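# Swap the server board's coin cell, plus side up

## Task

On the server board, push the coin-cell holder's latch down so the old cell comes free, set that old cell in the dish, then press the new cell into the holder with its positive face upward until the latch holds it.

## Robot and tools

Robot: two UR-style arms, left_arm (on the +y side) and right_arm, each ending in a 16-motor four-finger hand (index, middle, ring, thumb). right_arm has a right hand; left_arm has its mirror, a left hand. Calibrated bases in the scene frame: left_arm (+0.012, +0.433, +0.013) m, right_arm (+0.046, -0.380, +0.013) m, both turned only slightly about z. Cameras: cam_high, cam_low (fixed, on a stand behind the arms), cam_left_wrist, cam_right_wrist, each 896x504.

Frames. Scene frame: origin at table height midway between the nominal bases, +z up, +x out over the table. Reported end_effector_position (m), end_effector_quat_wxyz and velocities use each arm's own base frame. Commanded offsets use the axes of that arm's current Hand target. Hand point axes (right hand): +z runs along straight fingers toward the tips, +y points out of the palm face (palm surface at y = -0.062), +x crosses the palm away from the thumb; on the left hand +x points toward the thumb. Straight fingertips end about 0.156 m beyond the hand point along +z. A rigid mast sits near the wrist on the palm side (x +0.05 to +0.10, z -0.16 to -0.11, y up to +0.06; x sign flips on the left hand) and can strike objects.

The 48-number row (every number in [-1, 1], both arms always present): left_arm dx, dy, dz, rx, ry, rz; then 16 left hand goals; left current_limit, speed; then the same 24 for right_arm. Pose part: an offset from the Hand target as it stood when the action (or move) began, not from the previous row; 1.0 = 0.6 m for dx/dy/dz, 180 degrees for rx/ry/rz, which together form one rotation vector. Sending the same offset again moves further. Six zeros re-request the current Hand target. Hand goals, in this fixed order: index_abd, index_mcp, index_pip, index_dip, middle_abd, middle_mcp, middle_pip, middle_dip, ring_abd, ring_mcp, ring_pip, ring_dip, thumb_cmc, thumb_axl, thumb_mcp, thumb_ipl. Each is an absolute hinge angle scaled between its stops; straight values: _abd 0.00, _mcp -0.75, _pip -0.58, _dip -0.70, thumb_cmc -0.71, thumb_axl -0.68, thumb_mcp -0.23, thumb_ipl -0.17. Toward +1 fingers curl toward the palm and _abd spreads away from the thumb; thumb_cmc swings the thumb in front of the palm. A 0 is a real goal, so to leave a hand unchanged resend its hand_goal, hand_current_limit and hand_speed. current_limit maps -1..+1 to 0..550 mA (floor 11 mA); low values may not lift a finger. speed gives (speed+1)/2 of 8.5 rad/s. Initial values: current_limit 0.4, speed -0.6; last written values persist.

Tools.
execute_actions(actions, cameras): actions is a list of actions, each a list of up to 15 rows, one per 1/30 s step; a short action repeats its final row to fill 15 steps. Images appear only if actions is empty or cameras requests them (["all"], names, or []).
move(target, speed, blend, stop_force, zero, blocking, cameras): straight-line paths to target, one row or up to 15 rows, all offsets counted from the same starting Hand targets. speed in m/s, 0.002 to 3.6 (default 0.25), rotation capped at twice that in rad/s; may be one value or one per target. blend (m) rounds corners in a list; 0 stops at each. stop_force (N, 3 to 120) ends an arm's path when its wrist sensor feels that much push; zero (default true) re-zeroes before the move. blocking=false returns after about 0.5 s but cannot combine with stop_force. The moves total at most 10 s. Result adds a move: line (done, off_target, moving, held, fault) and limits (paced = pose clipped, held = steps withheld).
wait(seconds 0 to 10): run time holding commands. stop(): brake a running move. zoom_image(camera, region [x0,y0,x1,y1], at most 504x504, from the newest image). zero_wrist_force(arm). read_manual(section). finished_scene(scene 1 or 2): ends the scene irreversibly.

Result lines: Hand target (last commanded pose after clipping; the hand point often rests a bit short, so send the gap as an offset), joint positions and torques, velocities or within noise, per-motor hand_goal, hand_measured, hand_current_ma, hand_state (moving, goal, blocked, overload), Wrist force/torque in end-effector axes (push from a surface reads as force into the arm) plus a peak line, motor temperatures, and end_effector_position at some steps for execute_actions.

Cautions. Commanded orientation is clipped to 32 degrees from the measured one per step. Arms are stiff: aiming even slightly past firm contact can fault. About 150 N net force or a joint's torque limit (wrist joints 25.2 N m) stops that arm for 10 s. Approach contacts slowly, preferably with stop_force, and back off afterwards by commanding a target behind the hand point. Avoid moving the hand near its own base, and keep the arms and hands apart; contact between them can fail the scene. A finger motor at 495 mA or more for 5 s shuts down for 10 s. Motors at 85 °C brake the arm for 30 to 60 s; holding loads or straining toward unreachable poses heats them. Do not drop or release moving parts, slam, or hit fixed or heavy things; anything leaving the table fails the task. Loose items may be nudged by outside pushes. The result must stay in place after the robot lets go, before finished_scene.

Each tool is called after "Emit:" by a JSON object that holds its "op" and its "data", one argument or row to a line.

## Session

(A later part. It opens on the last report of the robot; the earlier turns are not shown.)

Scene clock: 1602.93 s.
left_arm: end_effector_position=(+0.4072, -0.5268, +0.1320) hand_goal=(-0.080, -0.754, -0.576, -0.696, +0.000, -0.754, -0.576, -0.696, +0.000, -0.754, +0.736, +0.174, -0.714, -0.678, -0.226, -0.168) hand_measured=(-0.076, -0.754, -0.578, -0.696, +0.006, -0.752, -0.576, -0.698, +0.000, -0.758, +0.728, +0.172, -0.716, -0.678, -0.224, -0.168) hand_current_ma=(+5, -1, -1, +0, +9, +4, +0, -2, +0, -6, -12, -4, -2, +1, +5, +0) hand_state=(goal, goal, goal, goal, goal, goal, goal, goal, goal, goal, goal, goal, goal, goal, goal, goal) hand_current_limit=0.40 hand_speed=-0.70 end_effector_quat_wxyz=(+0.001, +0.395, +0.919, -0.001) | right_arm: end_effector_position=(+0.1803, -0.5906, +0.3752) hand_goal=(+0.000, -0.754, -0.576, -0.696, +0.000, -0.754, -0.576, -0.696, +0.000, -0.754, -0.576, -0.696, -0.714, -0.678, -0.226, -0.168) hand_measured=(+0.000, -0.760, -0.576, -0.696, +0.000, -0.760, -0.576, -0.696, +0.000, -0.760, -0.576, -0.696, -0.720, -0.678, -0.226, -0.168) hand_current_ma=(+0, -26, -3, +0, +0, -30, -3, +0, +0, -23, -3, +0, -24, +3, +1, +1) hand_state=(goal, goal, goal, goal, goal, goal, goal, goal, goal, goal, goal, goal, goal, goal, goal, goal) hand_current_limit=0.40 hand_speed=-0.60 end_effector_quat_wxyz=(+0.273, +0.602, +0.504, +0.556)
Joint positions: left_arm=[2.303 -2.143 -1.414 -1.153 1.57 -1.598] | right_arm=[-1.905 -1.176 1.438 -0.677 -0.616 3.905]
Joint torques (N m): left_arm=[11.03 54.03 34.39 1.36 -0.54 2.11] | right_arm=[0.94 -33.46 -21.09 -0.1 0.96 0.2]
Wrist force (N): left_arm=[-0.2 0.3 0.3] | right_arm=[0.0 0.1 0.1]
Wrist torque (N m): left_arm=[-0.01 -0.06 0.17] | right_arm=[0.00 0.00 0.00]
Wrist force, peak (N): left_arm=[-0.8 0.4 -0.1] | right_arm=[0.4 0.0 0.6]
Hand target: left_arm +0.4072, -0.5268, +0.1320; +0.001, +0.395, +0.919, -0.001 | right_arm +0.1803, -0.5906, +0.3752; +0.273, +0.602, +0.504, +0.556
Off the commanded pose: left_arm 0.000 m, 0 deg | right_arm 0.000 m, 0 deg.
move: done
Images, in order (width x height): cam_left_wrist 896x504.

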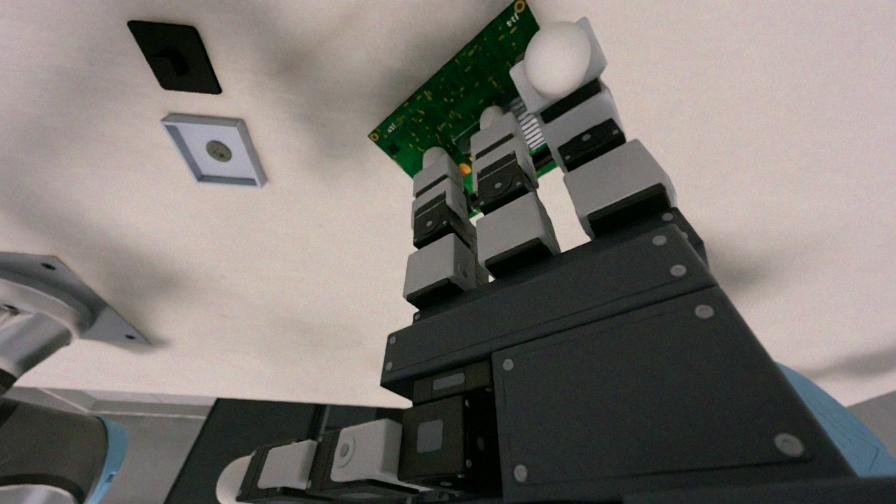

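Emit:
{"op": "move", "data": {
  "target": [0,0,0,0,0,0, 0.05,-0.754,-0.576,-0.696,-0.05,-0.754,-0.576,-0.696,0,-0.754,0.737,0.174,-0.714,-0.678,-0.226,-0.168,0.4,-0.97, 0,0,0,0,0,0, 0,-0.754,-0.576,-0.696,0,-0.754,-0.576,-0.696,0,-0.754,-0.576,-0.696,-0.714,-0.678,-0.226,-0.168,0.4,-0.6],
  "speed": 0.03,
  "cameras": ["cam_left_wrist"]
}}

Emit:
{"op": "zoom_image", "data": {
  "camera": "cam_left_wrist",
  "region": [430, 90, 530, 180]
}}

Scene clock: 1617.37 s.
left_arm: end_effector_position=(+0.4072, -0.5268, +0.1320) hand_goal=(+0.050, -0.754, -0.576, -0.696, -0.050, -0.754, -0.576, -0.696, +0.000, -0.754, +0.736, +0.174, -0.714, -0.678, -0.226, -0.168) hand_measured=(+0.034, -0.746, -0.572, -0.696, +0.000, -0.752, -0.576, -0.698, +0.000, -0.758, +0.728, +0.172, -0.716, -0.678, -0.224, -0.168) hand_current_ma=(-29, +16, +5, +0, +124, +4, +0, -2, +0, -6, -12, -4, -2, +1, +5, +0) hand_state=(goal, goal, goal, goal, blocked, goal, goal, goal, goal, goal, goal, goal, goal, goal, goal, goal) hand_current_limit=0.40 hand_speed=-0.97 end_effector_quat_wxyz=(+0.001, +0.395, +0.919, -0.001) | right_arm: end_effector_position=(+0.1803, -0.5906, +0.3752) hand_goal=(+0.000, -0.754, -0.576, -0.696, +0.000, -0.754, -0.576, -0.696, +0.000, -0.754, -0.576, -0.696, -0.714, -0.678, -0.226, -0.168) hand_measured=(+0.000, -0.760, -0.576, -0.696, +0.000, -0.760, -0.576, -0.696, +0.000, -0.760, -0.576, -0.696, -0.720, -0.678, -0.226, -0.168) hand_current_ma=(+0, -26, -3, +0, +0, -30, -3, +0, +0, -23, -3, +0, -24, +3, +1, +1) hand_state=(goal, goal, goal, goal, goal, goal, goal, goal, goal, goal, goal, goal, goal, goal, goal, goal) hand_current_limit=0.40 hand_speed=-0.60 end_effector_quat_wxyz=(+0.273, +0.602, +0.504, +0.556)
Joint positions: left_arm=[2.303 -2.143 -1.414 -1.153 1.57 -1.598] | right_arm=[-1.905 -1.176 1.438 -0.677 -0.616 3.905]
Joint torques (N m): left_arm=[10.92 53.59 34.53 2.09 0.18 1.92] | right_arm=[0.72 -33.87 -19.98 -0.2 0.84 0.04]
Wrist force (N): left_arm=[-0.8 0.5 0.8] | right_arm=[0.0 0.0 0.2]
Wrist torque (N m): left_arm=[-0.13 -0.15 0.14] | right_arm=[-0.01 0.01 0.01]
Wrist force, peak (N): left_arm=[-0.8 1.1 1.1] | right_arm=[0.4 0.2 0.5]
Hand target: left_arm +0.4072, -0.5268, +0.1320; +0.001, +0.395, +0.919, -0.001 | right_arm +0.1803, -0.5906, +0.3752; +0.273, +0.602, +0.504, +0.556
Off the commanded pose: left_arm 0.000 m, 0 deg | right_arm 0.000 m, 0 deg.
move: done
Images, in order (width x height): cam_left_wrist 896x504.

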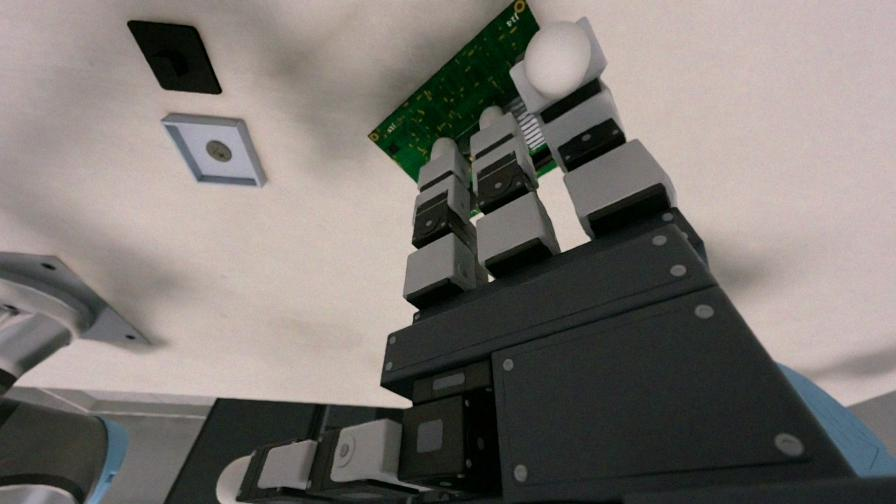

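Scaled by 5.040 from the camera's 896x504 image, which has a finer 1280x720 frame.

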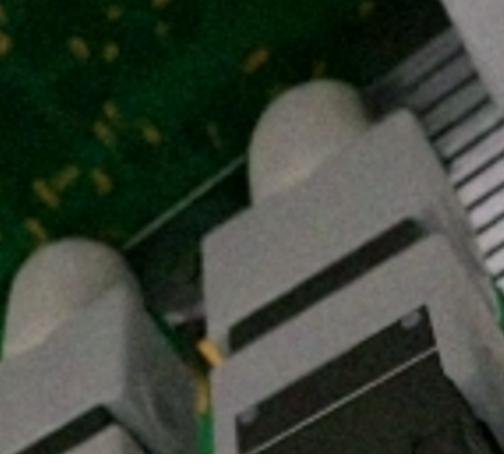

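Emit:
{"op": "move", "data": {
  "target": [0,0.0005,0,0,0,0, 0.09,-0.754,-0.576,-0.696,-0.04,-0.754,-0.576,-0.696,0,-0.754,0.737,0.174,-0.714,-0.678,-0.226,-0.168,0.4,-0.97, 0,0,0,0,0,0, 0,-0.754,-0.576,-0.696,0,-0.754,-0.576,-0.696,0,-0.754,-0.576,-0.696,-0.714,-0.678,-0.226,-0.168,0.4,-0.6],
  "speed": 0.03,
  "cameras": ["cam_left_wrist"]
}}

Emit:
{"op": "zoom_image", "data": {
  "camera": "cam_left_wrist",
  "region": [440, 100, 510, 170]
}}

Scene clock: 1626.40 s.
left_arm: end_effector_position=(+0.4074, -0.5266, +0.1320) hand_goal=(+0.090, -0.754, -0.576, -0.696, -0.040, -0.754, -0.576, -0.696, +0.000, -0.754, +0.736, +0.174, -0.714, -0.678, -0.226, -0.168) hand_measured=(+0.044, -0.746, -0.572, -0.696, +0.000, -0.752, -0.576, -0.698, +0.000, -0.758, +0.728, +0.172, -0.716, -0.678, -0.224, -0.168) hand_current_ma=(-107, +16, +5, +0, +93, +4, +0, -2, +0, -6, -12, -4, -2, +1, +5, +0) hand_state=(blocked, goal, goal, goal, blocked, goal, goal, goal, goal, goal, goal, goal, goal, goal, goal, goal) hand_current_limit=0.40 hand_speed=-0.97 end_effector_quat_wxyz=(+0.001, +0.395, +0.919, -0.001) | right_arm: end_effector_position=(+0.1803, -0.5906, +0.3752) hand_goal=(+0.000, -0.754, -0.576, -0.696, +0.000, -0.754, -0.576, -0.696, +0.000, -0.754, -0.576, -0.696, -0.714, -0.678, -0.226, -0.168) hand_measured=(+0.000, -0.760, -0.576, -0.696, +0.000, -0.760, -0.576, -0.696, +0.000, -0.760, -0.576, -0.696, -0.720, -0.678, -0.226, -0.168) hand_current_ma=(+0, -26, -3, +0, +0, -30, -3, +0, +0, -23, -3, +0, -24, +3, +1, +1) hand_state=(goal, goal, goal, goal, goal, goal, goal, goal, goal, goal, goal, goal, goal, goal, goal, goal) hand_current_limit=0.40 hand_speed=-0.60 end_effector_quat_wxyz=(+0.273, +0.602, +0.504, +0.556)
Joint positions: left_arm=[2.303 -2.143 -1.414 -1.153 1.57 -1.598] | right_arm=[-1.905 -1.176 1.438 -0.677 -0.616 3.905]
Joint torques (N m): left_arm=[12.34 54.02 11.79 3.25 0.65 1.96] | right_arm=[0.84 -33.78 -20.21 -0.17 0.79 0.17]
Wrist force (N): left_arm=[-0.1 0.2 0.5] | right_arm=[0.2 0.2 0.5]
Wrist torque (N m): left_arm=[-0.04 -0.05 0.10] | right_arm=[-0.02 -0.02 0.02]
Wrist force, peak (N): left_arm=[-1.1 1.3 0.8] | right_arm=[0.1 0.1 0.7]
Hand target: left_arm +0.4074, -0.5266, +0.1320; +0.001, +0.395, +0.919, -0.001 | right_arm +0.1803, -0.5906, +0.3752; +0.273, +0.602, +0.504, +0.556
Off the commanded pose: left_arm 0.000 m, 0 deg | right_arm 0.000 m, 0 deg.
move: done
Images, in order (width x height): cam_left_wrist 896x504.

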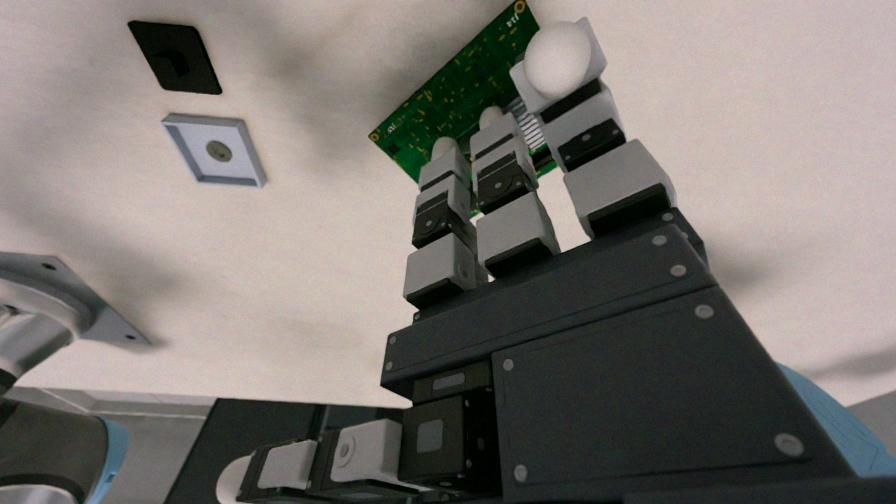

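Scaled by 7.200 from the camera's 896x504 image, which has a finer 1280x720 frame.

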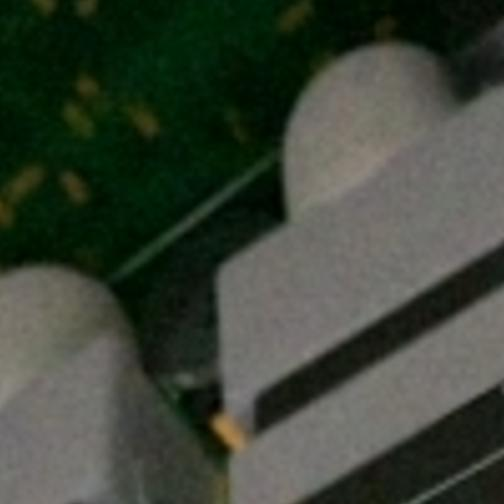

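Emit:
{"op": "move", "data": {
  "target": [0,0.000,-0.005,0,0,0, 0.1,-0.754,-0.576,-0.696,-0.06,-0.754,-0.576,-0.696,0,-0.754,0.737,0.174,-0.714,-0.678,-0.226,-0.168,0.4,-0.97, 0,0,0,0,0,0, 0,-0.754,-0.576,-0.696,0,-0.754,-0.576,-0.696,0,-0.754,-0.576,-0.696,-0.714,-0.678,-0.226,-0.168,0.4,-0.6],
  "speed": 0.01,
  "cameras": ["cam_left_wrist"]
}}

Emit:
{"op": "zoom_image", "data": {
  "camera": "cam_left_wrist",
  "region": [440, 100, 510, 170]
}}

Scene clock: 1632.63 s.
left_arm: end_effector_position=(+0.4074, -0.5266, +0.1350) hand_goal=(+0.100, -0.754, -0.576, -0.696, -0.060, -0.754, -0.576, -0.696, +0.000, -0.754, +0.736, +0.174, -0.714, -0.678, -0.226, -0.168) hand_measured=(+0.054, -0.746, -0.572, -0.696, -0.014, -0.742, -0.570, -0.694, +0.000, -0.758, +0.728, +0.172, -0.716, -0.678, -0.224, -0.168) hand_current_ma=(-110, +17, +7, +1, +111, +26, +7, +2, +0, -6, -12, -4, -2, +1, +5, +0) hand_state=(blocked, goal, goal, goal, blocked, goal, goal, goal, goal, goal, goal, goal, goal, goal, goal, goal) hand_current_limit=0.40 hand_speed=-0.97 end_effector_quat_wxyz=(+0.001, +0.395, +0.919, -0.001) | right_arm: end_effector_position=(+0.1803, -0.5906, +0.3752) hand_goal=(+0.000, -0.754, -0.576, -0.696, +0.000, -0.754, -0.576, -0.696, +0.000, -0.754, -0.576, -0.696, -0.714, -0.678, -0.226, -0.168) hand_measured=(+0.000, -0.760, -0.576, -0.696, +0.000, -0.760, -0.576, -0.696, +0.000, -0.760, -0.576, -0.696, -0.720, -0.678, -0.226, -0.168) hand_current_ma=(+0, -26, -3, +0, +0, -30, -3, +0, +0, -23, -3, +0, -24, +3, +1, +1) hand_state=(goal, goal, goal, goal, goal, goal, goal, goal, goal, goal, goal, goal, goal, goal, goal, goal) hand_current_limit=0.40 hand_speed=-0.60 end_effector_quat_wxyz=(+0.273, +0.602, +0.504, +0.556)
Joint positions: left_arm=[2.303 -2.14 -1.411 -1.16 1.57 -1.598] | right_arm=[-1.905 -1.176 1.438 -0.677 -0.616 3.905]
Joint torques (N m): left_arm=[11.31 48.21 30.66 2.51 1.08 0.24] | right_arm=[1.15 -33.72 -20.45 -0.1 0.93 0.12]
Wrist force (N): left_arm=[-0.4 1.4 0.7] | right_arm=[0.0 -0.1 0.2]
Wrist torque (N m): left_arm=[-0.14 -0.02 0.08] | right_arm=[-0.03 -0.01 0.00]
Wrist force, peak (N): left_arm=[-0.4 1.4 0.7] | right_arm=[0.2 0.1 0.7]
Hand target: left_arm +0.4074, -0.5266, +0.1350; +0.001, +0.395, +0.919, -0.001 | right_arm +0.1803, -0.5906, +0.3752; +0.273, +0.602, +0.504, +0.556
Off the commanded pose: left_arm 0.000 m, 0 deg | right_arm 0.000 m, 0 deg.
move: done
Images, in order (width x height): cam_left_wrist 896x504.

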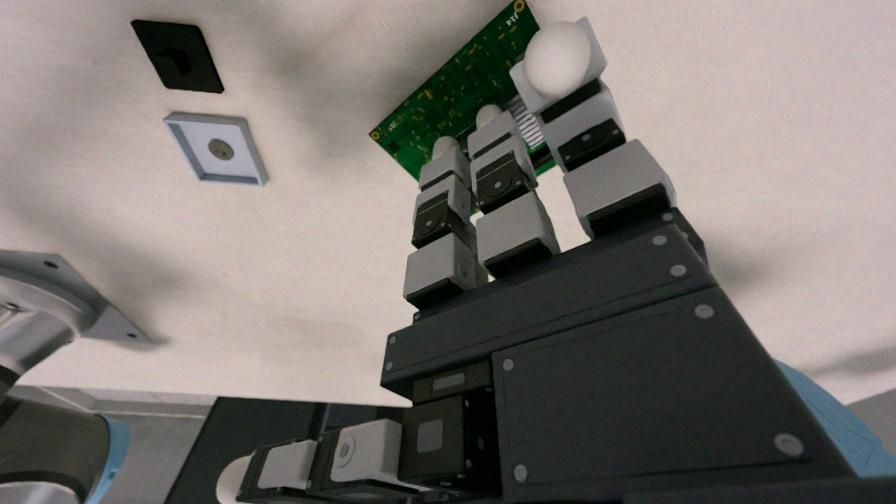

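Scaled by 7.200 from the camera's 896x504 image, which has a finer 1280x720 frame.

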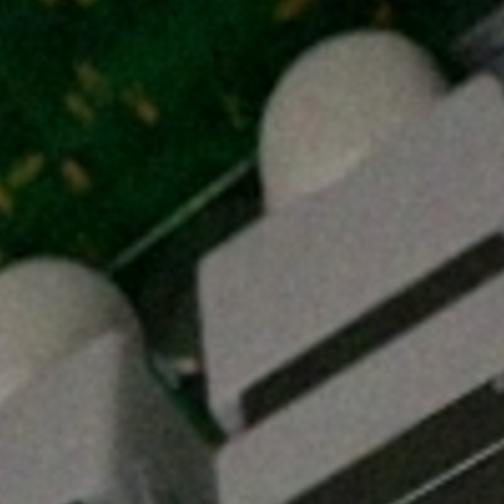

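Emit:
{"op": "move", "data": {
  "target": [0,0.000,-0.01,0,0,0, 0.1,-0.754,-0.576,-0.696,-0.07,-0.754,-0.576,-0.696,0,-0.754,0.737,0.174,-0.714,-0.678,-0.226,-0.168,0.4,-0.97, 0,0,0,0,0,0, 0,-0.754,-0.576,-0.696,0,-0.754,-0.576,-0.696,0,-0.754,-0.576,-0.696,-0.714,-0.678,-0.226,-0.168,0.4,-0.6],
  "speed": 0.01,
  "cameras": ["cam_left_wrist"]
}}

Emit:
{"op": "zoom_image", "data": {
  "camera": "cam_left_wrist",
  "region": [440, 100, 510, 170]
}}

Scene clock: 1640.67 s.
left_arm: end_effector_position=(+0.4074, -0.5266, +0.1411) hand_goal=(+0.100, -0.754, -0.576, -0.696, -0.070, -0.754, -0.576, -0.696, +0.000, -0.754, +0.736, +0.174, -0.714, -0.678, -0.226, -0.168) hand_measured=(+0.084, -0.746, -0.572, -0.696, -0.042, -0.734, -0.568, -0.692, +0.000, -0.758, +0.728, +0.172, -0.716, -0.678, -0.224, -0.168) hand_current_ma=(-28, +17, +7, +1, +59, +47, +16, +6, +0, -6, -12, -4, -2, +1, +5, +0) hand_state=(goal, goal, goal, goal, blocked, goal, goal, goal, goal, goal, goal, goal, goal, goal, goal, goal) hand_current_limit=0.40 hand_speed=-0.97 end_effector_quat_wxyz=(+0.001, +0.395, +0.919, -0.001) | right_arm: end_effector_position=(+0.1803, -0.5906, +0.3752) hand_goal=(+0.000, -0.754, -0.576, -0.696, +0.000, -0.754, -0.576, -0.696, +0.000, -0.754, -0.576, -0.696, -0.714, -0.678, -0.226, -0.168) hand_measured=(+0.000, -0.760, -0.576, -0.696, +0.000, -0.760, -0.576, -0.696, +0.000, -0.760, -0.576, -0.696, -0.720, -0.678, -0.226, -0.168) hand_current_ma=(+0, -26, -3, +0, +0, -30, -3, +0, +0, -23, -3, +0, -24, +3, +1, +1) hand_state=(goal, goal, goal, goal, goal, goal, goal, goal, goal, goal, goal, goal, goal, goal, goal, goal) hand_current_limit=0.40 hand_speed=-0.60 end_effector_quat_wxyz=(+0.273, +0.602, +0.504, +0.556)
Joint positions: left_arm=[2.303 -2.134 -1.403 -1.173 1.57 -1.598] | right_arm=[-1.905 -1.176 1.438 -0.677 -0.616 3.905]
Joint torques (N m): left_arm=[11.75 43.82 25.44 3.1 1.05 -0.72] | right_arm=[0.95 -34.11 -20.64 0.08 0.9 0.04]
Wrist force (N): left_arm=[0.0 1.1 -0.3] | right_arm=[0.0 0.0 0.4]
Wrist torque (N m): left_arm=[-0.05 -0.10 0.10] | right_arm=[-0.03 0.01 0.00]
Wrist force, peak (N): left_arm=[-0.8 1.4 1.1] | right_arm=[0.0 0.2 0.7]
Hand target: left_arm +0.4074, -0.5266, +0.1410; +0.001, +0.395, +0.919, -0.001 | right_arm +0.1803, -0.5906, +0.3752; +0.273, +0.602, +0.504, +0.556
Off the commanded pose: left_arm 0.000 m, 0 deg | right_arm 0.000 m, 0 deg.
move: done
Images, in order (width x height): cam_left_wrist 896x504.

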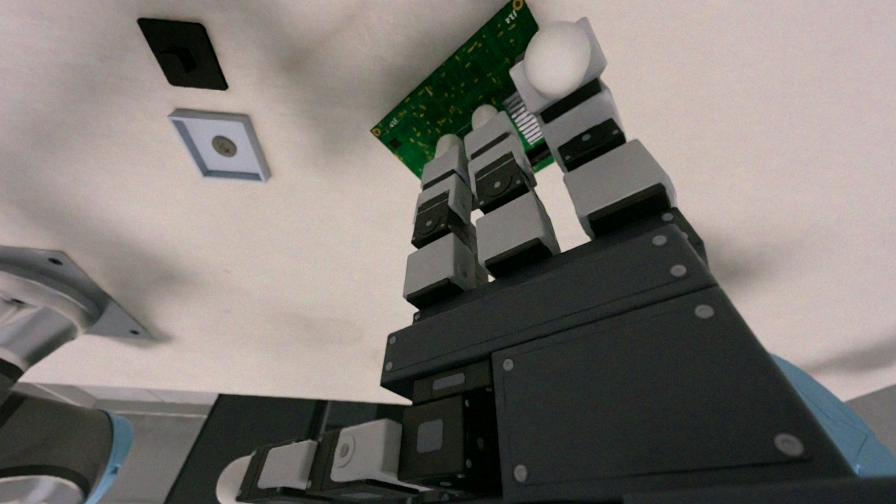

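Scaled by 7.200 from the camera's 896x504 image, which has a finer 1280x720 frame.

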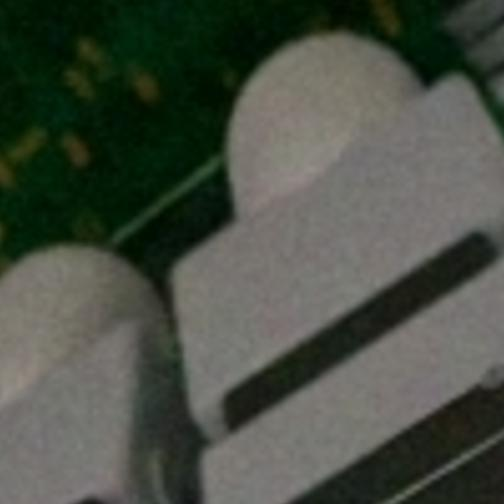

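Emit:
{"op": "move", "data": {
  "target": [
    [0,0.002,0,0,0,0, 0.0,-0.754,-0.576,-0.696,0.0,-0.754,-0.576,-0.696,0,-0.754,0.737,0.174,-0.714,-0.678,-0.226,-0.168,0.4,-0.9, 0,0,0,0,0,0, 0,-0.754,-0.576,-0.696,0,-0.754,-0.576,-0.696,0,-0.754,-0.576,-0.696,-0.714,-0.678,-0.226,-0.168,0.4,-0.6],
    [-0.015,0.004,-0.04,0,0,0, -0.3,-0.754,-0.576,-0.696,0.0,-0.754,-0.576,-0.696,0,-0.754,0.737,0.174,-0.714,-0.678,-0.226,-0.168,0.4,-0.7, 0,0,0,0,0,0, 0,-0.754,-0.576,-0.696,0,-0.754,-0.576,-0.696,0,-0.754,-0.576,-0.696,-0.714,-0.678,-0.226,-0.168,0.4,-0.6]
  ],
  "speed": 0.06,
  "cameras": ["cam_left_wrist","cam_low"]
}}

Emit:
{"op": "zoom_image", "data": {
  "camera": "cam_left_wrist",
  "region": [420, 70, 520, 160]
}}

Emit:
{"op": "zoom_image", "data": {
  "camera": "cam_low",
  "region": [90, 200, 210, 290]
}}

Scene clock: 1650.17 s.
left_arm: end_effector_position=(+0.4153, -0.5314, +0.1650) hand_goal=(-0.300, -0.754, -0.576, -0.696, +0.000, -0.754, -0.576, -0.696, +0.000, -0.754, +0.736, +0.174, -0.714, -0.678, -0.226, -0.168) hand_measured=(-0.294, -0.750, -0.572, -0.696, -0.002, -0.748, -0.574, -0.694, +0.000, -0.758, +0.728, +0.172, -0.716, -0.678, -0.224, -0.168) hand_current_ma=(+9, +8, +5, +1, -3, +9, +4, +4, +0, -6, -12, -4, -2, +1, +5, +0) hand_state=(goal, goal, goal, goal, goal, goal, goal, goal, goal, goal, goal, goal, goal, goal, goal, goal) hand_current_limit=0.40 hand_speed=-0.70 end_effector_quat_wxyz=(+0.001, +0.395, +0.919, -0.001) | right_arm: end_effector_position=(+0.1803, -0.5906, +0.3752) hand_goal=(+0.000, -0.754, -0.576, -0.696, +0.000, -0.754, -0.576, -0.696, +0.000, -0.754, -0.576, -0.696, -0.714, -0.678, -0.226, -0.168) hand_measured=(+0.000, -0.760, -0.576, -0.696, +0.000, -0.760, -0.576, -0.696, +0.000, -0.760, -0.576, -0.696, -0.720, -0.678, -0.226, -0.168) hand_current_ma=(+0, -26, -3, +0, +0, -30, -3, +0, +0, -23, -3, +0, -24, +3, +1, +1) hand_state=(goal, goal, goal, goal, goal, goal, goal, goal, goal, goal, goal, goal, goal, goal, goal, goal) hand_current_limit=0.40 hand_speed=-0.60 end_effector_quat_wxyz=(+0.273, +0.602, +0.504, +0.556)
Joint positions: left_arm=[2.307 -2.133 -1.341 -1.237 1.57 -1.594] | right_arm=[-1.905 -1.176 1.438 -0.677 -0.616 3.905]
Joint torques (N m): left_arm=[0.54 36.86 12.9 1.65 0.18 -1.22] | right_arm=[0.59 -34.26 -21.06 0.02 0.88 0.06]
Wrist force (N): left_arm=[-0.1 0.1 0.3] | right_arm=[-0.1 0.2 0.3]
Wrist torque (N m): left_arm=[-0.02 0.01 -0.03] | right_arm=[0.00 0.02 0.00]
Wrist force, peak (N): left_arm=[-0.4 1.4 -0.1] | right_arm=[0.6 0.6 0.3]
Hand target: left_arm +0.4153, -0.5314, +0.1650; +0.001, +0.395, +0.919, -0.001 | right_arm +0.1803, -0.5906, +0.3752; +0.273, +0.602, +0.504, +0.556
Off the commanded pose: left_arm 0.000 m, 0 deg | right_arm 0.000 m, 0 deg.
move: done
Images, in order (width x height): cam_low 896x504, cam_left_wrist 896x504.

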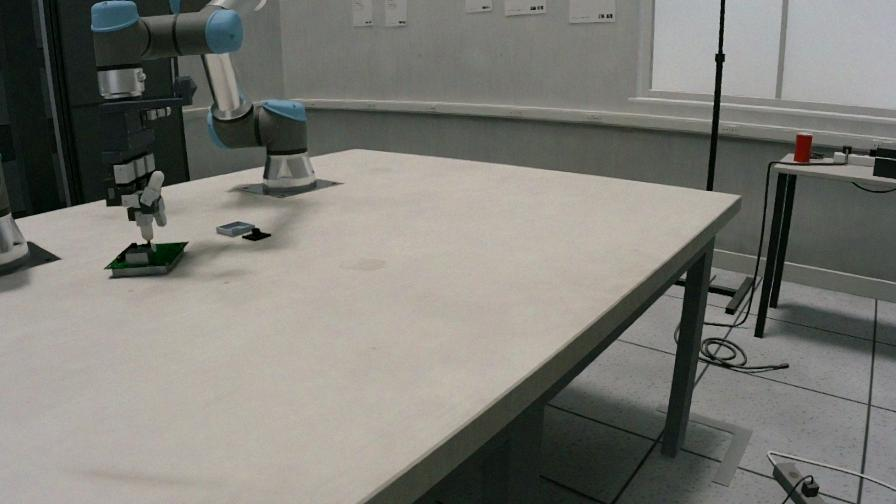

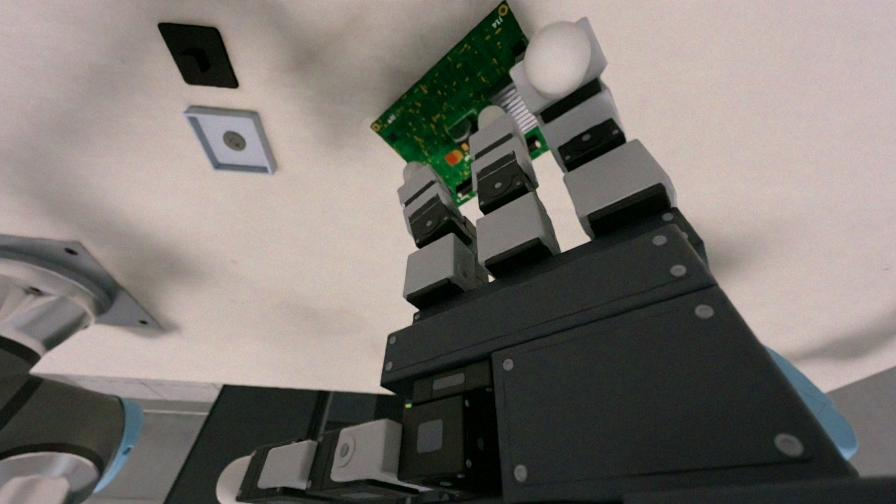

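Scaled by 5.040 from the camera's 896x504 image, which has a finer 1280x720 frame.

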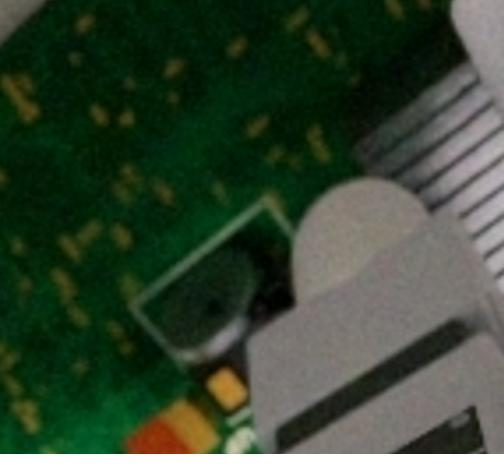

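Scaled by 4.200 from the camera's 896x504 image, which has a finer 1280x720 frame.

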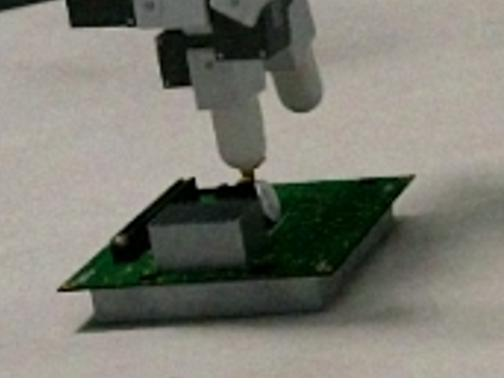

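Emit:
{"op": "zoom_image", "data": {
  "camera": "cam_left_wrist",
  "region": [440, 105, 490, 160]
}}

Emit:
{"op": "zoom_image", "data": {
  "camera": "cam_low",
  "region": [125, 235, 175, 275]
}}

Scaled by 9.164 from the camera's 896x504 image, which has a finer 1280x720 frame.

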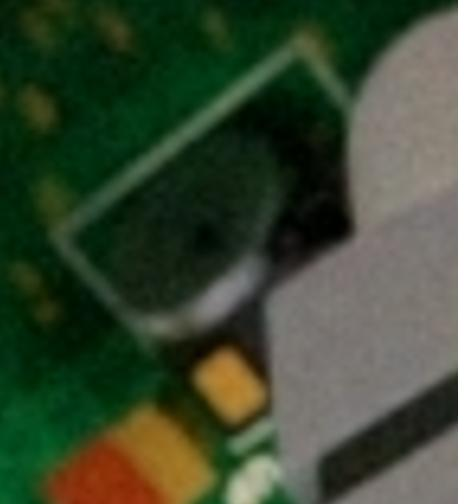

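Scaled by 10.080 from the camera's 896x504 image, which has a finer 1280x720 frame.

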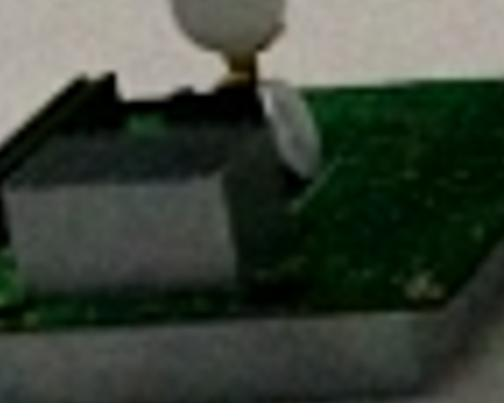

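Emit:
{"op": "move", "data": {
  "target": [
    [0.0512,0.0043,0.0,0,0,0, -0.3,-0.754,-0.576,-0.696,0.0,-0.754,-0.576,-0.696,0,-0.754,0.737,0.174,-0.714,-0.678,-0.226,-0.168,0.4,-0.7, 0,0,0,0,0,0, 0,-0.754,-0.576,-0.696,0,-0.754,-0.576,-0.696,0,-0.754,-0.576,-0.696,-0.714,-0.678,-0.226,-0.168,0.4,-0.6],
    [0.0512,0.0043,0.0283,0,0,0, -0.3,-0.754,-0.576,-0.696,0.0,-0.754,-0.576,-0.696,0,-0.754,0.737,0.174,-0.714,-0.678,-0.226,-0.168,0.4,-0.7, 0,0,0,0,0,0, 0,-0.754,-0.576,-0.696,0,-0.754,-0.576,-0.696,0,-0.754,-0.576,-0.696,-0.714,-0.678,-0.226,-0.168,0.4,-0.6]
  ],
  "speed": 0.06,
  "stop_force": 3,
  "cameras": ["cam_left_wrist","cam_low"]
}}

Emit:
{"op": "zoom_image", "data": {
  "camera": "cam_left_wrist",
  "region": [440, 90, 540, 180]
}}

Emit:
{"op": "zoom_image", "data": {
  "camera": "cam_low",
  "region": [125, 225, 185, 275]
}}

Scene clock: 1866.60 s.
left_arm: end_effector_position=(+0.3960, -0.5074, +0.1479) hand_goal=(-0.300, -0.754, -0.576, -0.696, +0.000, -0.754, -0.576, -0.696, +0.000, -0.754, +0.736, +0.174, -0.714, -0.678, -0.226, -0.168) hand_measured=(-0.294, -0.750, -0.572, -0.696, -0.002, -0.748, -0.574, -0.694, +0.000, -0.758, +0.728, +0.172, -0.716, -0.678, -0.224, -0.168) hand_current_ma=(+8, +7, +5, +1, -3, +8, +4, +4, +0, -6, -12, -4, -2, +1, +5, +0) hand_state=(goal, goal, goal, goal, goal, goal, goal, goal, goal, goal, goal, goal, goal, goal, goal, goal) hand_current_limit=0.40 hand_speed=-0.70 end_effector_quat_wxyz=(+0.001, +0.395, +0.919, -0.001) | right_arm: end_effector_position=(+0.1803, -0.5906, +0.3752) hand_goal=(+0.000, -0.754, -0.576, -0.696, +0.000, -0.754, -0.576, -0.696, +0.000, -0.754, -0.576, -0.696, -0.714, -0.678, -0.226, -0.168) hand_measured=(+0.000, -0.760, -0.576, -0.696, +0.000, -0.760, -0.576, -0.696, +0.000, -0.760, -0.576, -0.696, -0.720, -0.678, -0.226, -0.168) hand_current_ma=(+0, -26, -3, +0, +0, -30, -3, +0, +0, -23, -3, +0, -24, +3, +1, +1) hand_state=(goal, goal, goal, goal, goal, goal, goal, goal, goal, goal, goal, goal, goal, goal, goal, goal) hand_current_limit=0.40 hand_speed=-0.60 end_effector_quat_wxyz=(+0.273, +0.602, +0.504, +0.556)
Joint positions: left_arm=[2.31 -2.078 -1.474 -1.158 1.57 -1.591] | right_arm=[-1.905 -1.176 1.438 -0.677 -0.616 3.905]
Joint torques (N m): left_arm=[-8.69 51.14 34.68 3.29 -1.5 -1.93] | right_arm=[0.99 -34.14 -19.95 -0.19 1.01 0.26]
Wrist force (N): left_arm=[0.0 -0.1 0.2] | right_arm=[0.0 -0.2 0.3]
Wrist torque (N m): left_arm=[-0.02 -0.01 -0.01] | right_arm=[-0.04 0.01 0.00]
Wrist force, peak (N): left_arm=[0.2 0.3 1.0] | right_arm=[0.1 0.1 0.8]
Hand target: left_arm +0.3960, -0.5074, +0.1479; +0.001, +0.395, +0.919, -0.001 | right_arm +0.1803, -0.5906, +0.3752; +0.273, +0.602, +0.504, +0.556
Off the commanded pose: left_arm 0.000 m, 0 deg | right_arm 0.000 m, 0 deg.
move: done
Images, in order (width x height): cam_low 896x504, cam_left_wrist 896x504.

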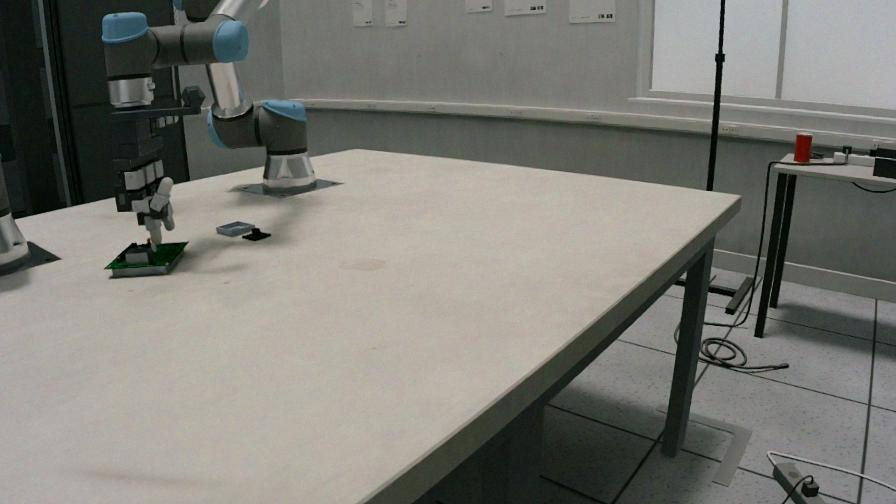

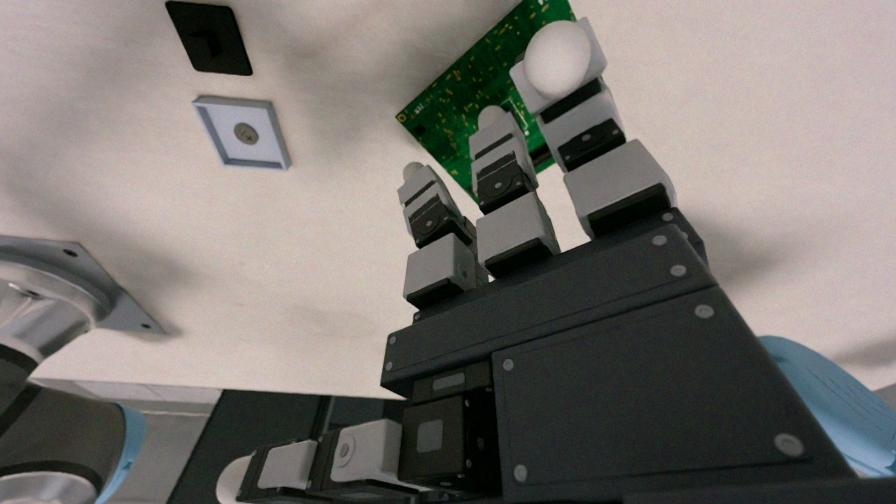

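Scaled by 5.040 from the camera's 896x504 image, which has a finer 1280x720 frame.

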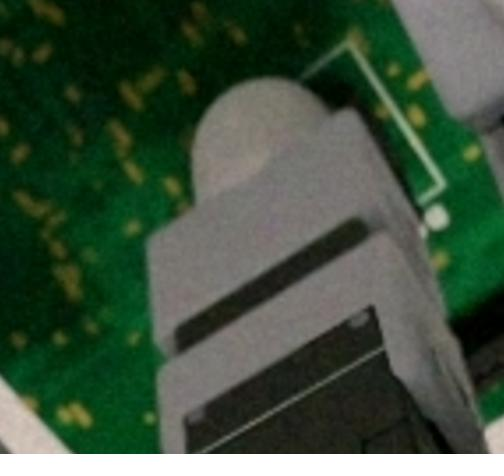

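Scaled by 8.400 from the camera's 896x504 image, which has a finer 1280x720 frame.

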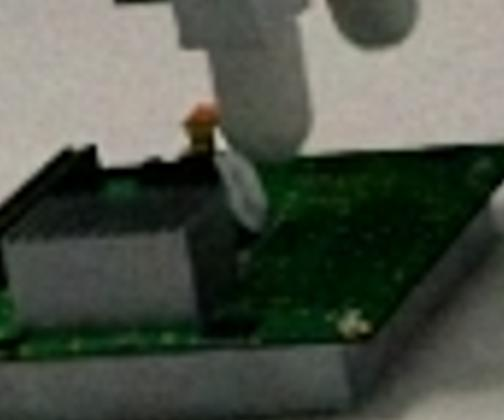

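Emit:
{"op": "move", "data": {
  "target": [0,-0.00667,0,0,0,0, -0.3,-0.754,-0.576,-0.696,0.0,-0.754,-0.576,-0.696,0,-0.754,0.737,0.174,-0.714,-0.678,-0.226,-0.168,0.4,-0.7, 0,0,0,0,0,0, 0,-0.754,-0.576,-0.696,0,-0.754,-0.576,-0.696,0,-0.754,-0.576,-0.696,-0.714,-0.678,-0.226,-0.168,0.4,-0.6],
  "speed": 0.02,
  "cameras": ["cam_low","cam_left_wrist"]
}}

Emit:
{"op": "zoom_image", "data": {
  "camera": "cam_low",
  "region": [125, 225, 185, 275]
}}

Scene clock: 1872.17 s.
left_arm: end_effector_position=(+0.3930, -0.5102, +0.1479) hand_goal=(-0.300, -0.754, -0.576, -0.696, +0.000, -0.754, -0.576, -0.696, +0.000, -0.754, +0.736, +0.174, -0.714, -0.678, -0.226, -0.168) hand_measured=(-0.294, -0.750, -0.572, -0.696, -0.002, -0.744, -0.572, -0.694, +0.000, -0.758, +0.728, +0.172, -0.716, -0.678, -0.224, -0.168) hand_current_ma=(+8, +7, +5, +1, -3, +17, +5, +4, +0, -6, -12, -4, -2, +1, +5, +0) hand_state=(goal, goal, goal, goal, goal, goal, goal, goal, goal, goal, goal, goal, goal, goal, goal, goal) hand_current_limit=0.40 hand_speed=-0.70 end_effector_quat_wxyz=(+0.001, +0.395, +0.919, -0.001) | right_arm: end_effector_position=(+0.1803, -0.5906, +0.3752) hand_goal=(+0.000, -0.754, -0.576, -0.696, +0.000, -0.754, -0.576, -0.696, +0.000, -0.754, -0.576, -0.696, -0.714, -0.678, -0.226, -0.168) hand_measured=(+0.000, -0.760, -0.576, -0.696, +0.000, -0.760, -0.576, -0.696, +0.000, -0.760, -0.576, -0.696, -0.720, -0.678, -0.226, -0.168) hand_current_ma=(+0, -26, -3, +0, +0, -30, -3, +0, +0, -23, -3, +0, -24, +3, +1, +1) hand_state=(goal, goal, goal, goal, goal, goal, goal, goal, goal, goal, goal, goal, goal, goal, goal, goal) hand_current_limit=0.40 hand_speed=-0.60 end_effector_quat_wxyz=(+0.273, +0.602, +0.504, +0.556)
Joint positions: left_arm=[2.303 -2.08 -1.471 -1.16 1.57 -1.598] | right_arm=[-1.905 -1.176 1.438 -0.677 -0.616 3.905]
Joint torques (N m): left_arm=[-4.33 36.48 30.89 1.35 -0.99 -0.54] | right_arm=[0.98 -33.71 -19.88 0.01 0.87 0.29]
Wrist force (N): left_arm=[0.3 0.4 -0.1] | right_arm=[0.2 -0.1 0.4]
Wrist torque (N m): left_arm=[-0.03 -0.05 0.21] | right_arm=[-0.04 -0.02 0.02]
Wrist force, peak (N): left_arm=[0.0 0.2 0.9] | right_arm=[-0.2 0.1 0.8]
Hand target: left_arm +0.3931, -0.5102, +0.1479; +0.001, +0.395, +0.919, -0.001 | right_arm +0.1803, -0.5906, +0.3752; +0.273, +0.602, +0.504, +0.556
Off the commanded pose: left_arm 0.000 m, 0 deg | right_arm 0.000 m, 0 deg.
move: done
Images, in order (width x height): cam_low 896x504, cam_left_wrist 896x504.

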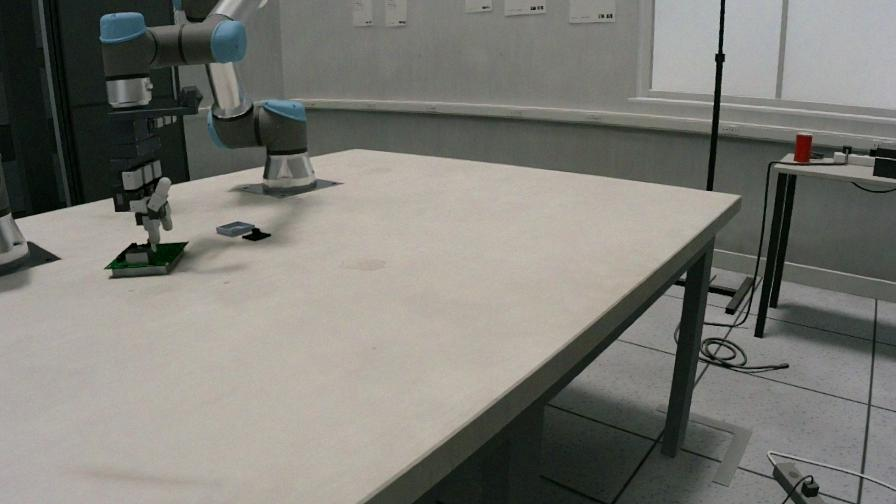

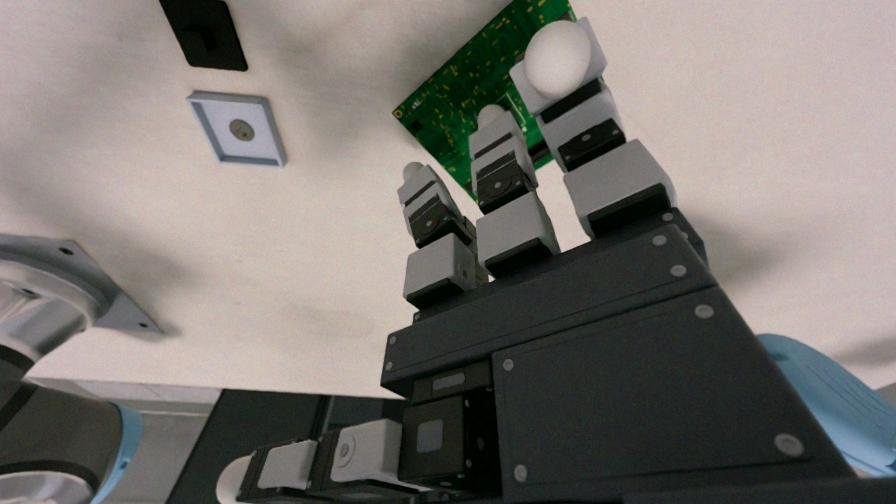

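Scaled by 8.400 from the camera's 896x504 image, which has a finer 1280x720 frame.

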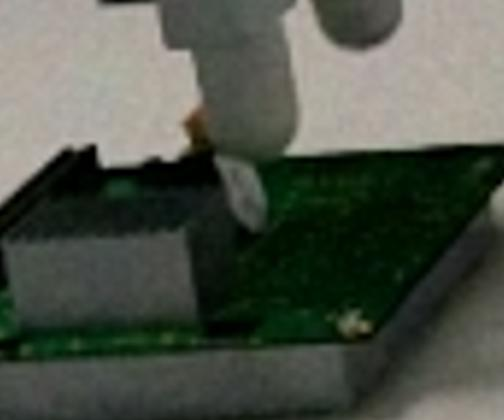

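Emit:
{"op": "move", "data": {
  "target": [0,-0.00417,0,0,0,0, -0.3,-0.754,-0.576,-0.696,0.0,-0.754,-0.576,-0.696,0,-0.754,0.737,0.174,-0.714,-0.678,-0.226,-0.168,0.4,-0.7, 0,0,0,0,0,0, 0,-0.754,-0.576,-0.696,0,-0.754,-0.576,-0.696,0,-0.754,-0.576,-0.696,-0.714,-0.678,-0.226,-0.168,0.4,-0.6],
  "speed": 0.02,
  "cameras": ["cam_low","cam_left_wrist"]
}}

Emit:
{"op": "zoom_image", "data": {
  "camera": "cam_low",
  "region": [135, 230, 175, 265]
}}

Emit:
{"op": "zoom_image", "data": {
  "camera": "cam_left_wrist",
  "region": [450, 80, 540, 160]
}}

Scene clock: 1879.50 s.
left_arm: end_effector_position=(+0.3913, -0.5119, +0.1479) hand_goal=(-0.300, -0.754, -0.576, -0.696, +0.000, -0.754, -0.576, -0.696, +0.000, -0.754, +0.736, +0.174, -0.714, -0.678, -0.226, -0.168) hand_measured=(-0.294, -0.750, -0.572, -0.696, -0.002, -0.736, -0.568, -0.692, +0.000, -0.758, +0.728, +0.172, -0.716, -0.678, -0.224, -0.168) hand_current_ma=(+8, +7, +5, +1, -2, +43, +14, +5, +0, -6, -12, -4, -2, +1, +5, +0) hand_state=(goal, goal, goal, goal, goal, goal, goal, goal, goal, goal, goal, goal, goal, goal, goal, goal) hand_current_limit=0.40 hand_speed=-0.70 end_effector_quat_wxyz=(+0.001, +0.395, +0.919, -0.001) | right_arm: end_effector_position=(+0.1803, -0.5906, +0.3752) hand_goal=(+0.000, -0.754, -0.576, -0.696, +0.000, -0.754, -0.576, -0.696, +0.000, -0.754, -0.576, -0.696, -0.714, -0.678, -0.226, -0.168) hand_measured=(+0.000, -0.760, -0.576, -0.696, +0.000, -0.760, -0.576, -0.696, +0.000, -0.760, -0.576, -0.696, -0.720, -0.678, -0.226, -0.168) hand_current_ma=(+0, -26, -3, +0, +0, -30, -3, +0, +0, -23, -3, +0, -24, +3, +1, +1) hand_state=(goal, goal, goal, goal, goal, goal, goal, goal, goal, goal, goal, goal, goal, goal, goal, goal) hand_current_limit=0.40 hand_speed=-0.60 end_effector_quat_wxyz=(+0.273, +0.602, +0.504, +0.556)
Joint positions: left_arm=[2.3 -2.081 -1.469 -1.16 1.57 -1.601] | right_arm=[-1.905 -1.176 1.438 -0.677 -0.616 3.905]
Joint torques (N m): left_arm=[-8.98 35.8 32.06 1.38 1.1 -1.27] | right_arm=[1.2 -34.25 -19.18 -0.04 1.03 0.09]
Wrist force (N): left_arm=[0.6 1.0 -0.4] | right_arm=[0.2 0.1 0.2]
Wrist torque (N m): left_arm=[-0.02 -0.06 0.22] | right_arm=[0.00 -0.03 0.03]
Wrist force, peak (N): left_arm=[0.3 1.0 -0.7] | right_arm=[0.1 -0.1 0.7]
Hand target: left_arm +0.3913, -0.5119, +0.1479; +0.001, +0.395, +0.919, -0.001 | right_arm +0.1803, -0.5906, +0.3752; +0.273, +0.602, +0.504, +0.556
Off the commanded pose: left_arm 0.000 m, 0 deg | right_arm 0.000 m, 0 deg.
move: done
Images, in order (width x height): cam_low 896x504, cam_left_wrist 896x504.

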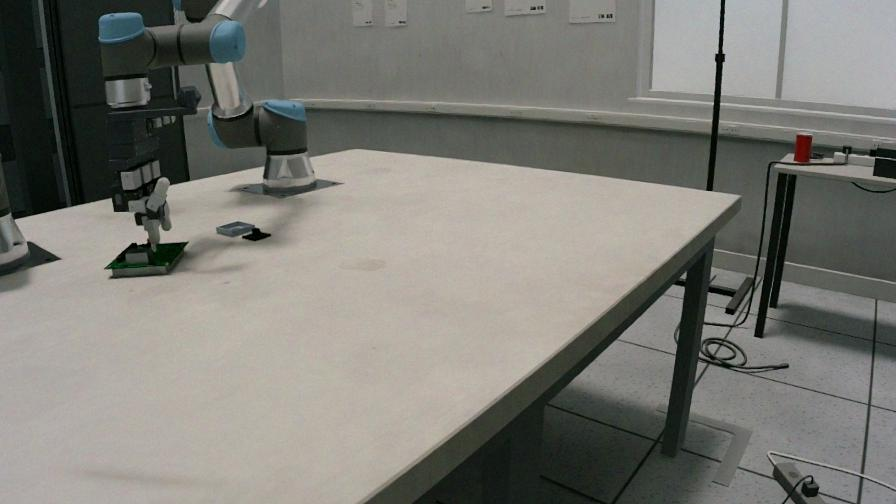

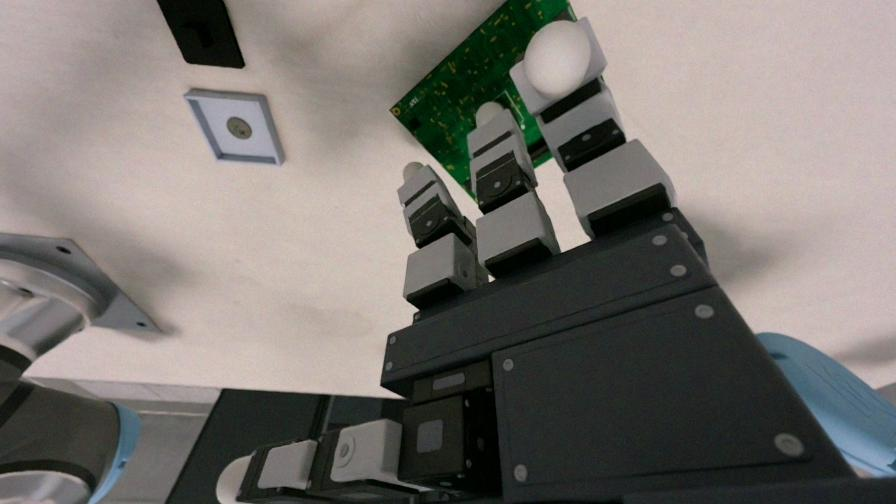

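Scaled by 12.600 from the camera's 896x504 image, which has a finer 1280x720 frame.

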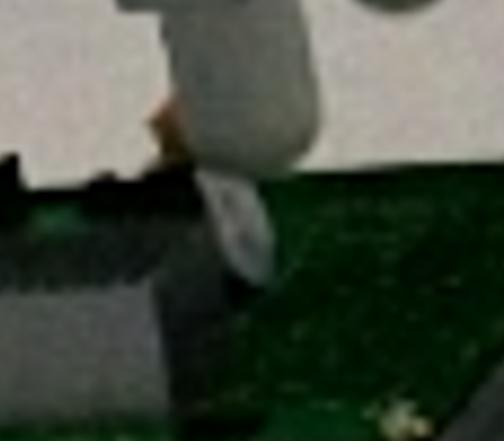

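Scaled by 5.600 from the camera's 896x504 image, which has a finer 1280x720 frame.

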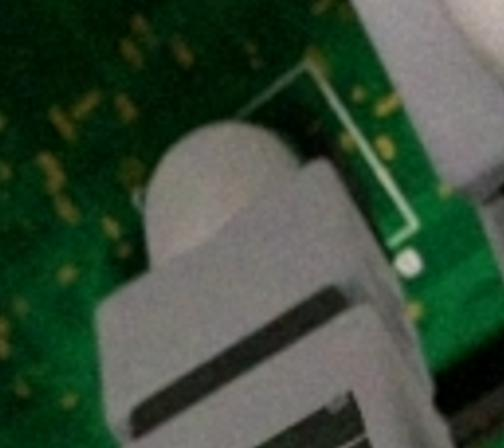

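Emit:
{"op": "move", "data": {
  "target": [
    [0,0.0117,0.0,0,0,0, -0.3,-0.97,-0.576,-0.696,0.0,-0.754,-0.576,-0.696,0,-0.754,0.737,0.174,-0.714,-0.678,-0.226,-0.168,0.4,-0.7, 0,0,0,0,0,0, 0,-0.754,-0.576,-0.696,0,-0.754,-0.576,-0.696,0,-0.754,-0.576,-0.696,-0.714,-0.678,-0.226,-0.168,0.4,-0.6],
    [0.0350,0.0075,0.0,0,0,0, -0.3,-0.97,-0.576,-0.696,0.0,-0.754,-0.576,-0.696,0,-0.754,0.737,0.174,-0.714,-0.678,-0.226,-0.168,0.4,-0.7, 0,0,0,0,0,0, 0,-0.754,-0.576,-0.696,0,-0.754,-0.576,-0.696,0,-0.754,-0.576,-0.696,-0.714,-0.678,-0.226,-0.168,0.4,-0.6],
    [0.0350,0.0063,0.0263,0,0,0, -0.3,-0.97,-0.576,-0.696,0.0,-0.754,-0.576,-0.696,0,-0.754,0.737,0.174,-0.714,-0.678,-0.226,-0.168,0.4,-0.7, 0,0,0,0,0,0, 0,-0.754,-0.576,-0.696,0,-0.754,-0.576,-0.696,0,-0.754,-0.576,-0.696,-0.714,-0.678,-0.226,-0.168,0.4,-0.6]
  ],
  "speed": 0.05,
  "cameras": ["cam_left_wrist"]
}}

Emit:
{"op": "zoom_image", "data": {
  "camera": "cam_left_wrist",
  "region": [440, 80, 540, 170]
}}

Scene clock: 1944.70 s.
left_arm: end_effector_position=(+0.3795, -0.4940, +0.1319) hand_goal=(-0.300, -0.970, -0.576, -0.696, +0.000, -0.754, -0.576, -0.696, +0.000, -0.754, +0.736, +0.174, -0.714, -0.678, -0.226, -0.168) hand_measured=(-0.294, -0.960, -0.572, -0.696, -0.002, -0.748, -0.574, -0.694, +0.000, -0.758, +0.728, +0.172, -0.716, -0.678, -0.224, -0.168) hand_current_ma=(+8, +18, +5, +1, -2, +8, +4, +4, +0, -6, -12, -4, -2, +1, +5, +0) hand_state=(goal, goal, goal, goal, goal, goal, goal, goal, goal, goal, goal, goal, goal, goal, goal, goal) hand_current_limit=0.40 hand_speed=-0.70 end_effector_quat_wxyz=(+0.001, +0.395, +0.919, -0.001) | right_arm: end_effector_position=(+0.1803, -0.5906, +0.3752) hand_goal=(+0.000, -0.754, -0.576, -0.696, +0.000, -0.754, -0.576, -0.696, +0.000, -0.754, -0.576, -0.696, -0.714, -0.678, -0.226, -0.168) hand_measured=(+0.000, -0.760, -0.576, -0.696, +0.000, -0.760, -0.576, -0.696, +0.000, -0.760, -0.576, -0.696, -0.720, -0.678, -0.226, -0.168) hand_current_ma=(+0, -26, -3, +0, +0, -30, -3, +0, +0, -23, -3, +0, -24, +3, +1, +1) hand_state=(goal, goal, goal, goal, goal, goal, goal, goal, goal, goal, goal, goal, goal, goal, goal, goal) hand_current_limit=0.40 hand_speed=-0.60 end_effector_quat_wxyz=(+0.273, +0.602, +0.504, +0.556)
Joint positions: left_arm=[2.305 -2.051 -1.561 -1.098 1.57 -1.596] | right_arm=[-1.905 -1.176 1.438 -0.677 -0.616 3.905]
Joint torques (N m): left_arm=[-11.68 49.31 34.94 0.82 -0.45 -1.37] | right_arm=[1.41 -33.88 -20.29 -0.15 0.78 0.19]
Wrist force (N): left_arm=[0.3 0.1 0.3] | right_arm=[0.0 0.0 0.5]
Wrist torque (N m): left_arm=[-0.03 -0.05 0.21] | right_arm=[-0.04 -0.01 0.01]
Wrist force, peak (N): left_arm=[0.3 1.5 -0.4] | right_arm=[0.2 0.0 0.7]
Hand target: left_arm +0.3796, -0.4941, +0.1321; +0.001, +0.395, +0.919, -0.001 | right_arm +0.1803, -0.5906, +0.3752; +0.273, +0.602, +0.504, +0.556
Off the commanded pose: left_arm 0.000 m, 0 deg | right_arm 0.000 m, 0 deg.
move: done
Images, in order (width x height): cam_left_wrist 896x504.

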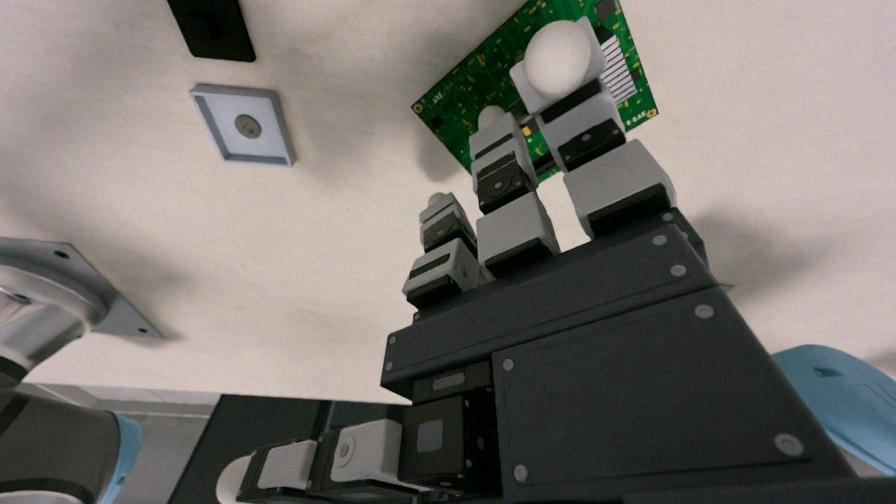

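Scaled by 5.040 from the camera's 896x504 image, which has a finer 1280x720 frame.

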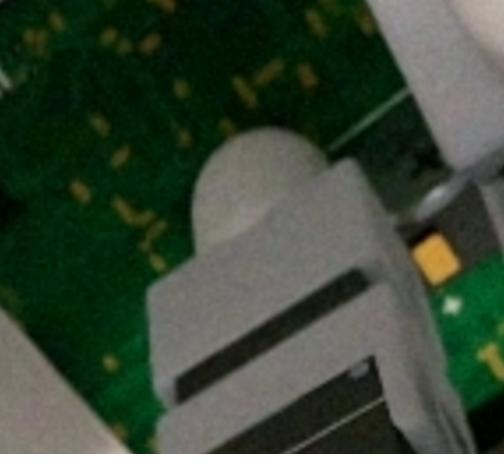

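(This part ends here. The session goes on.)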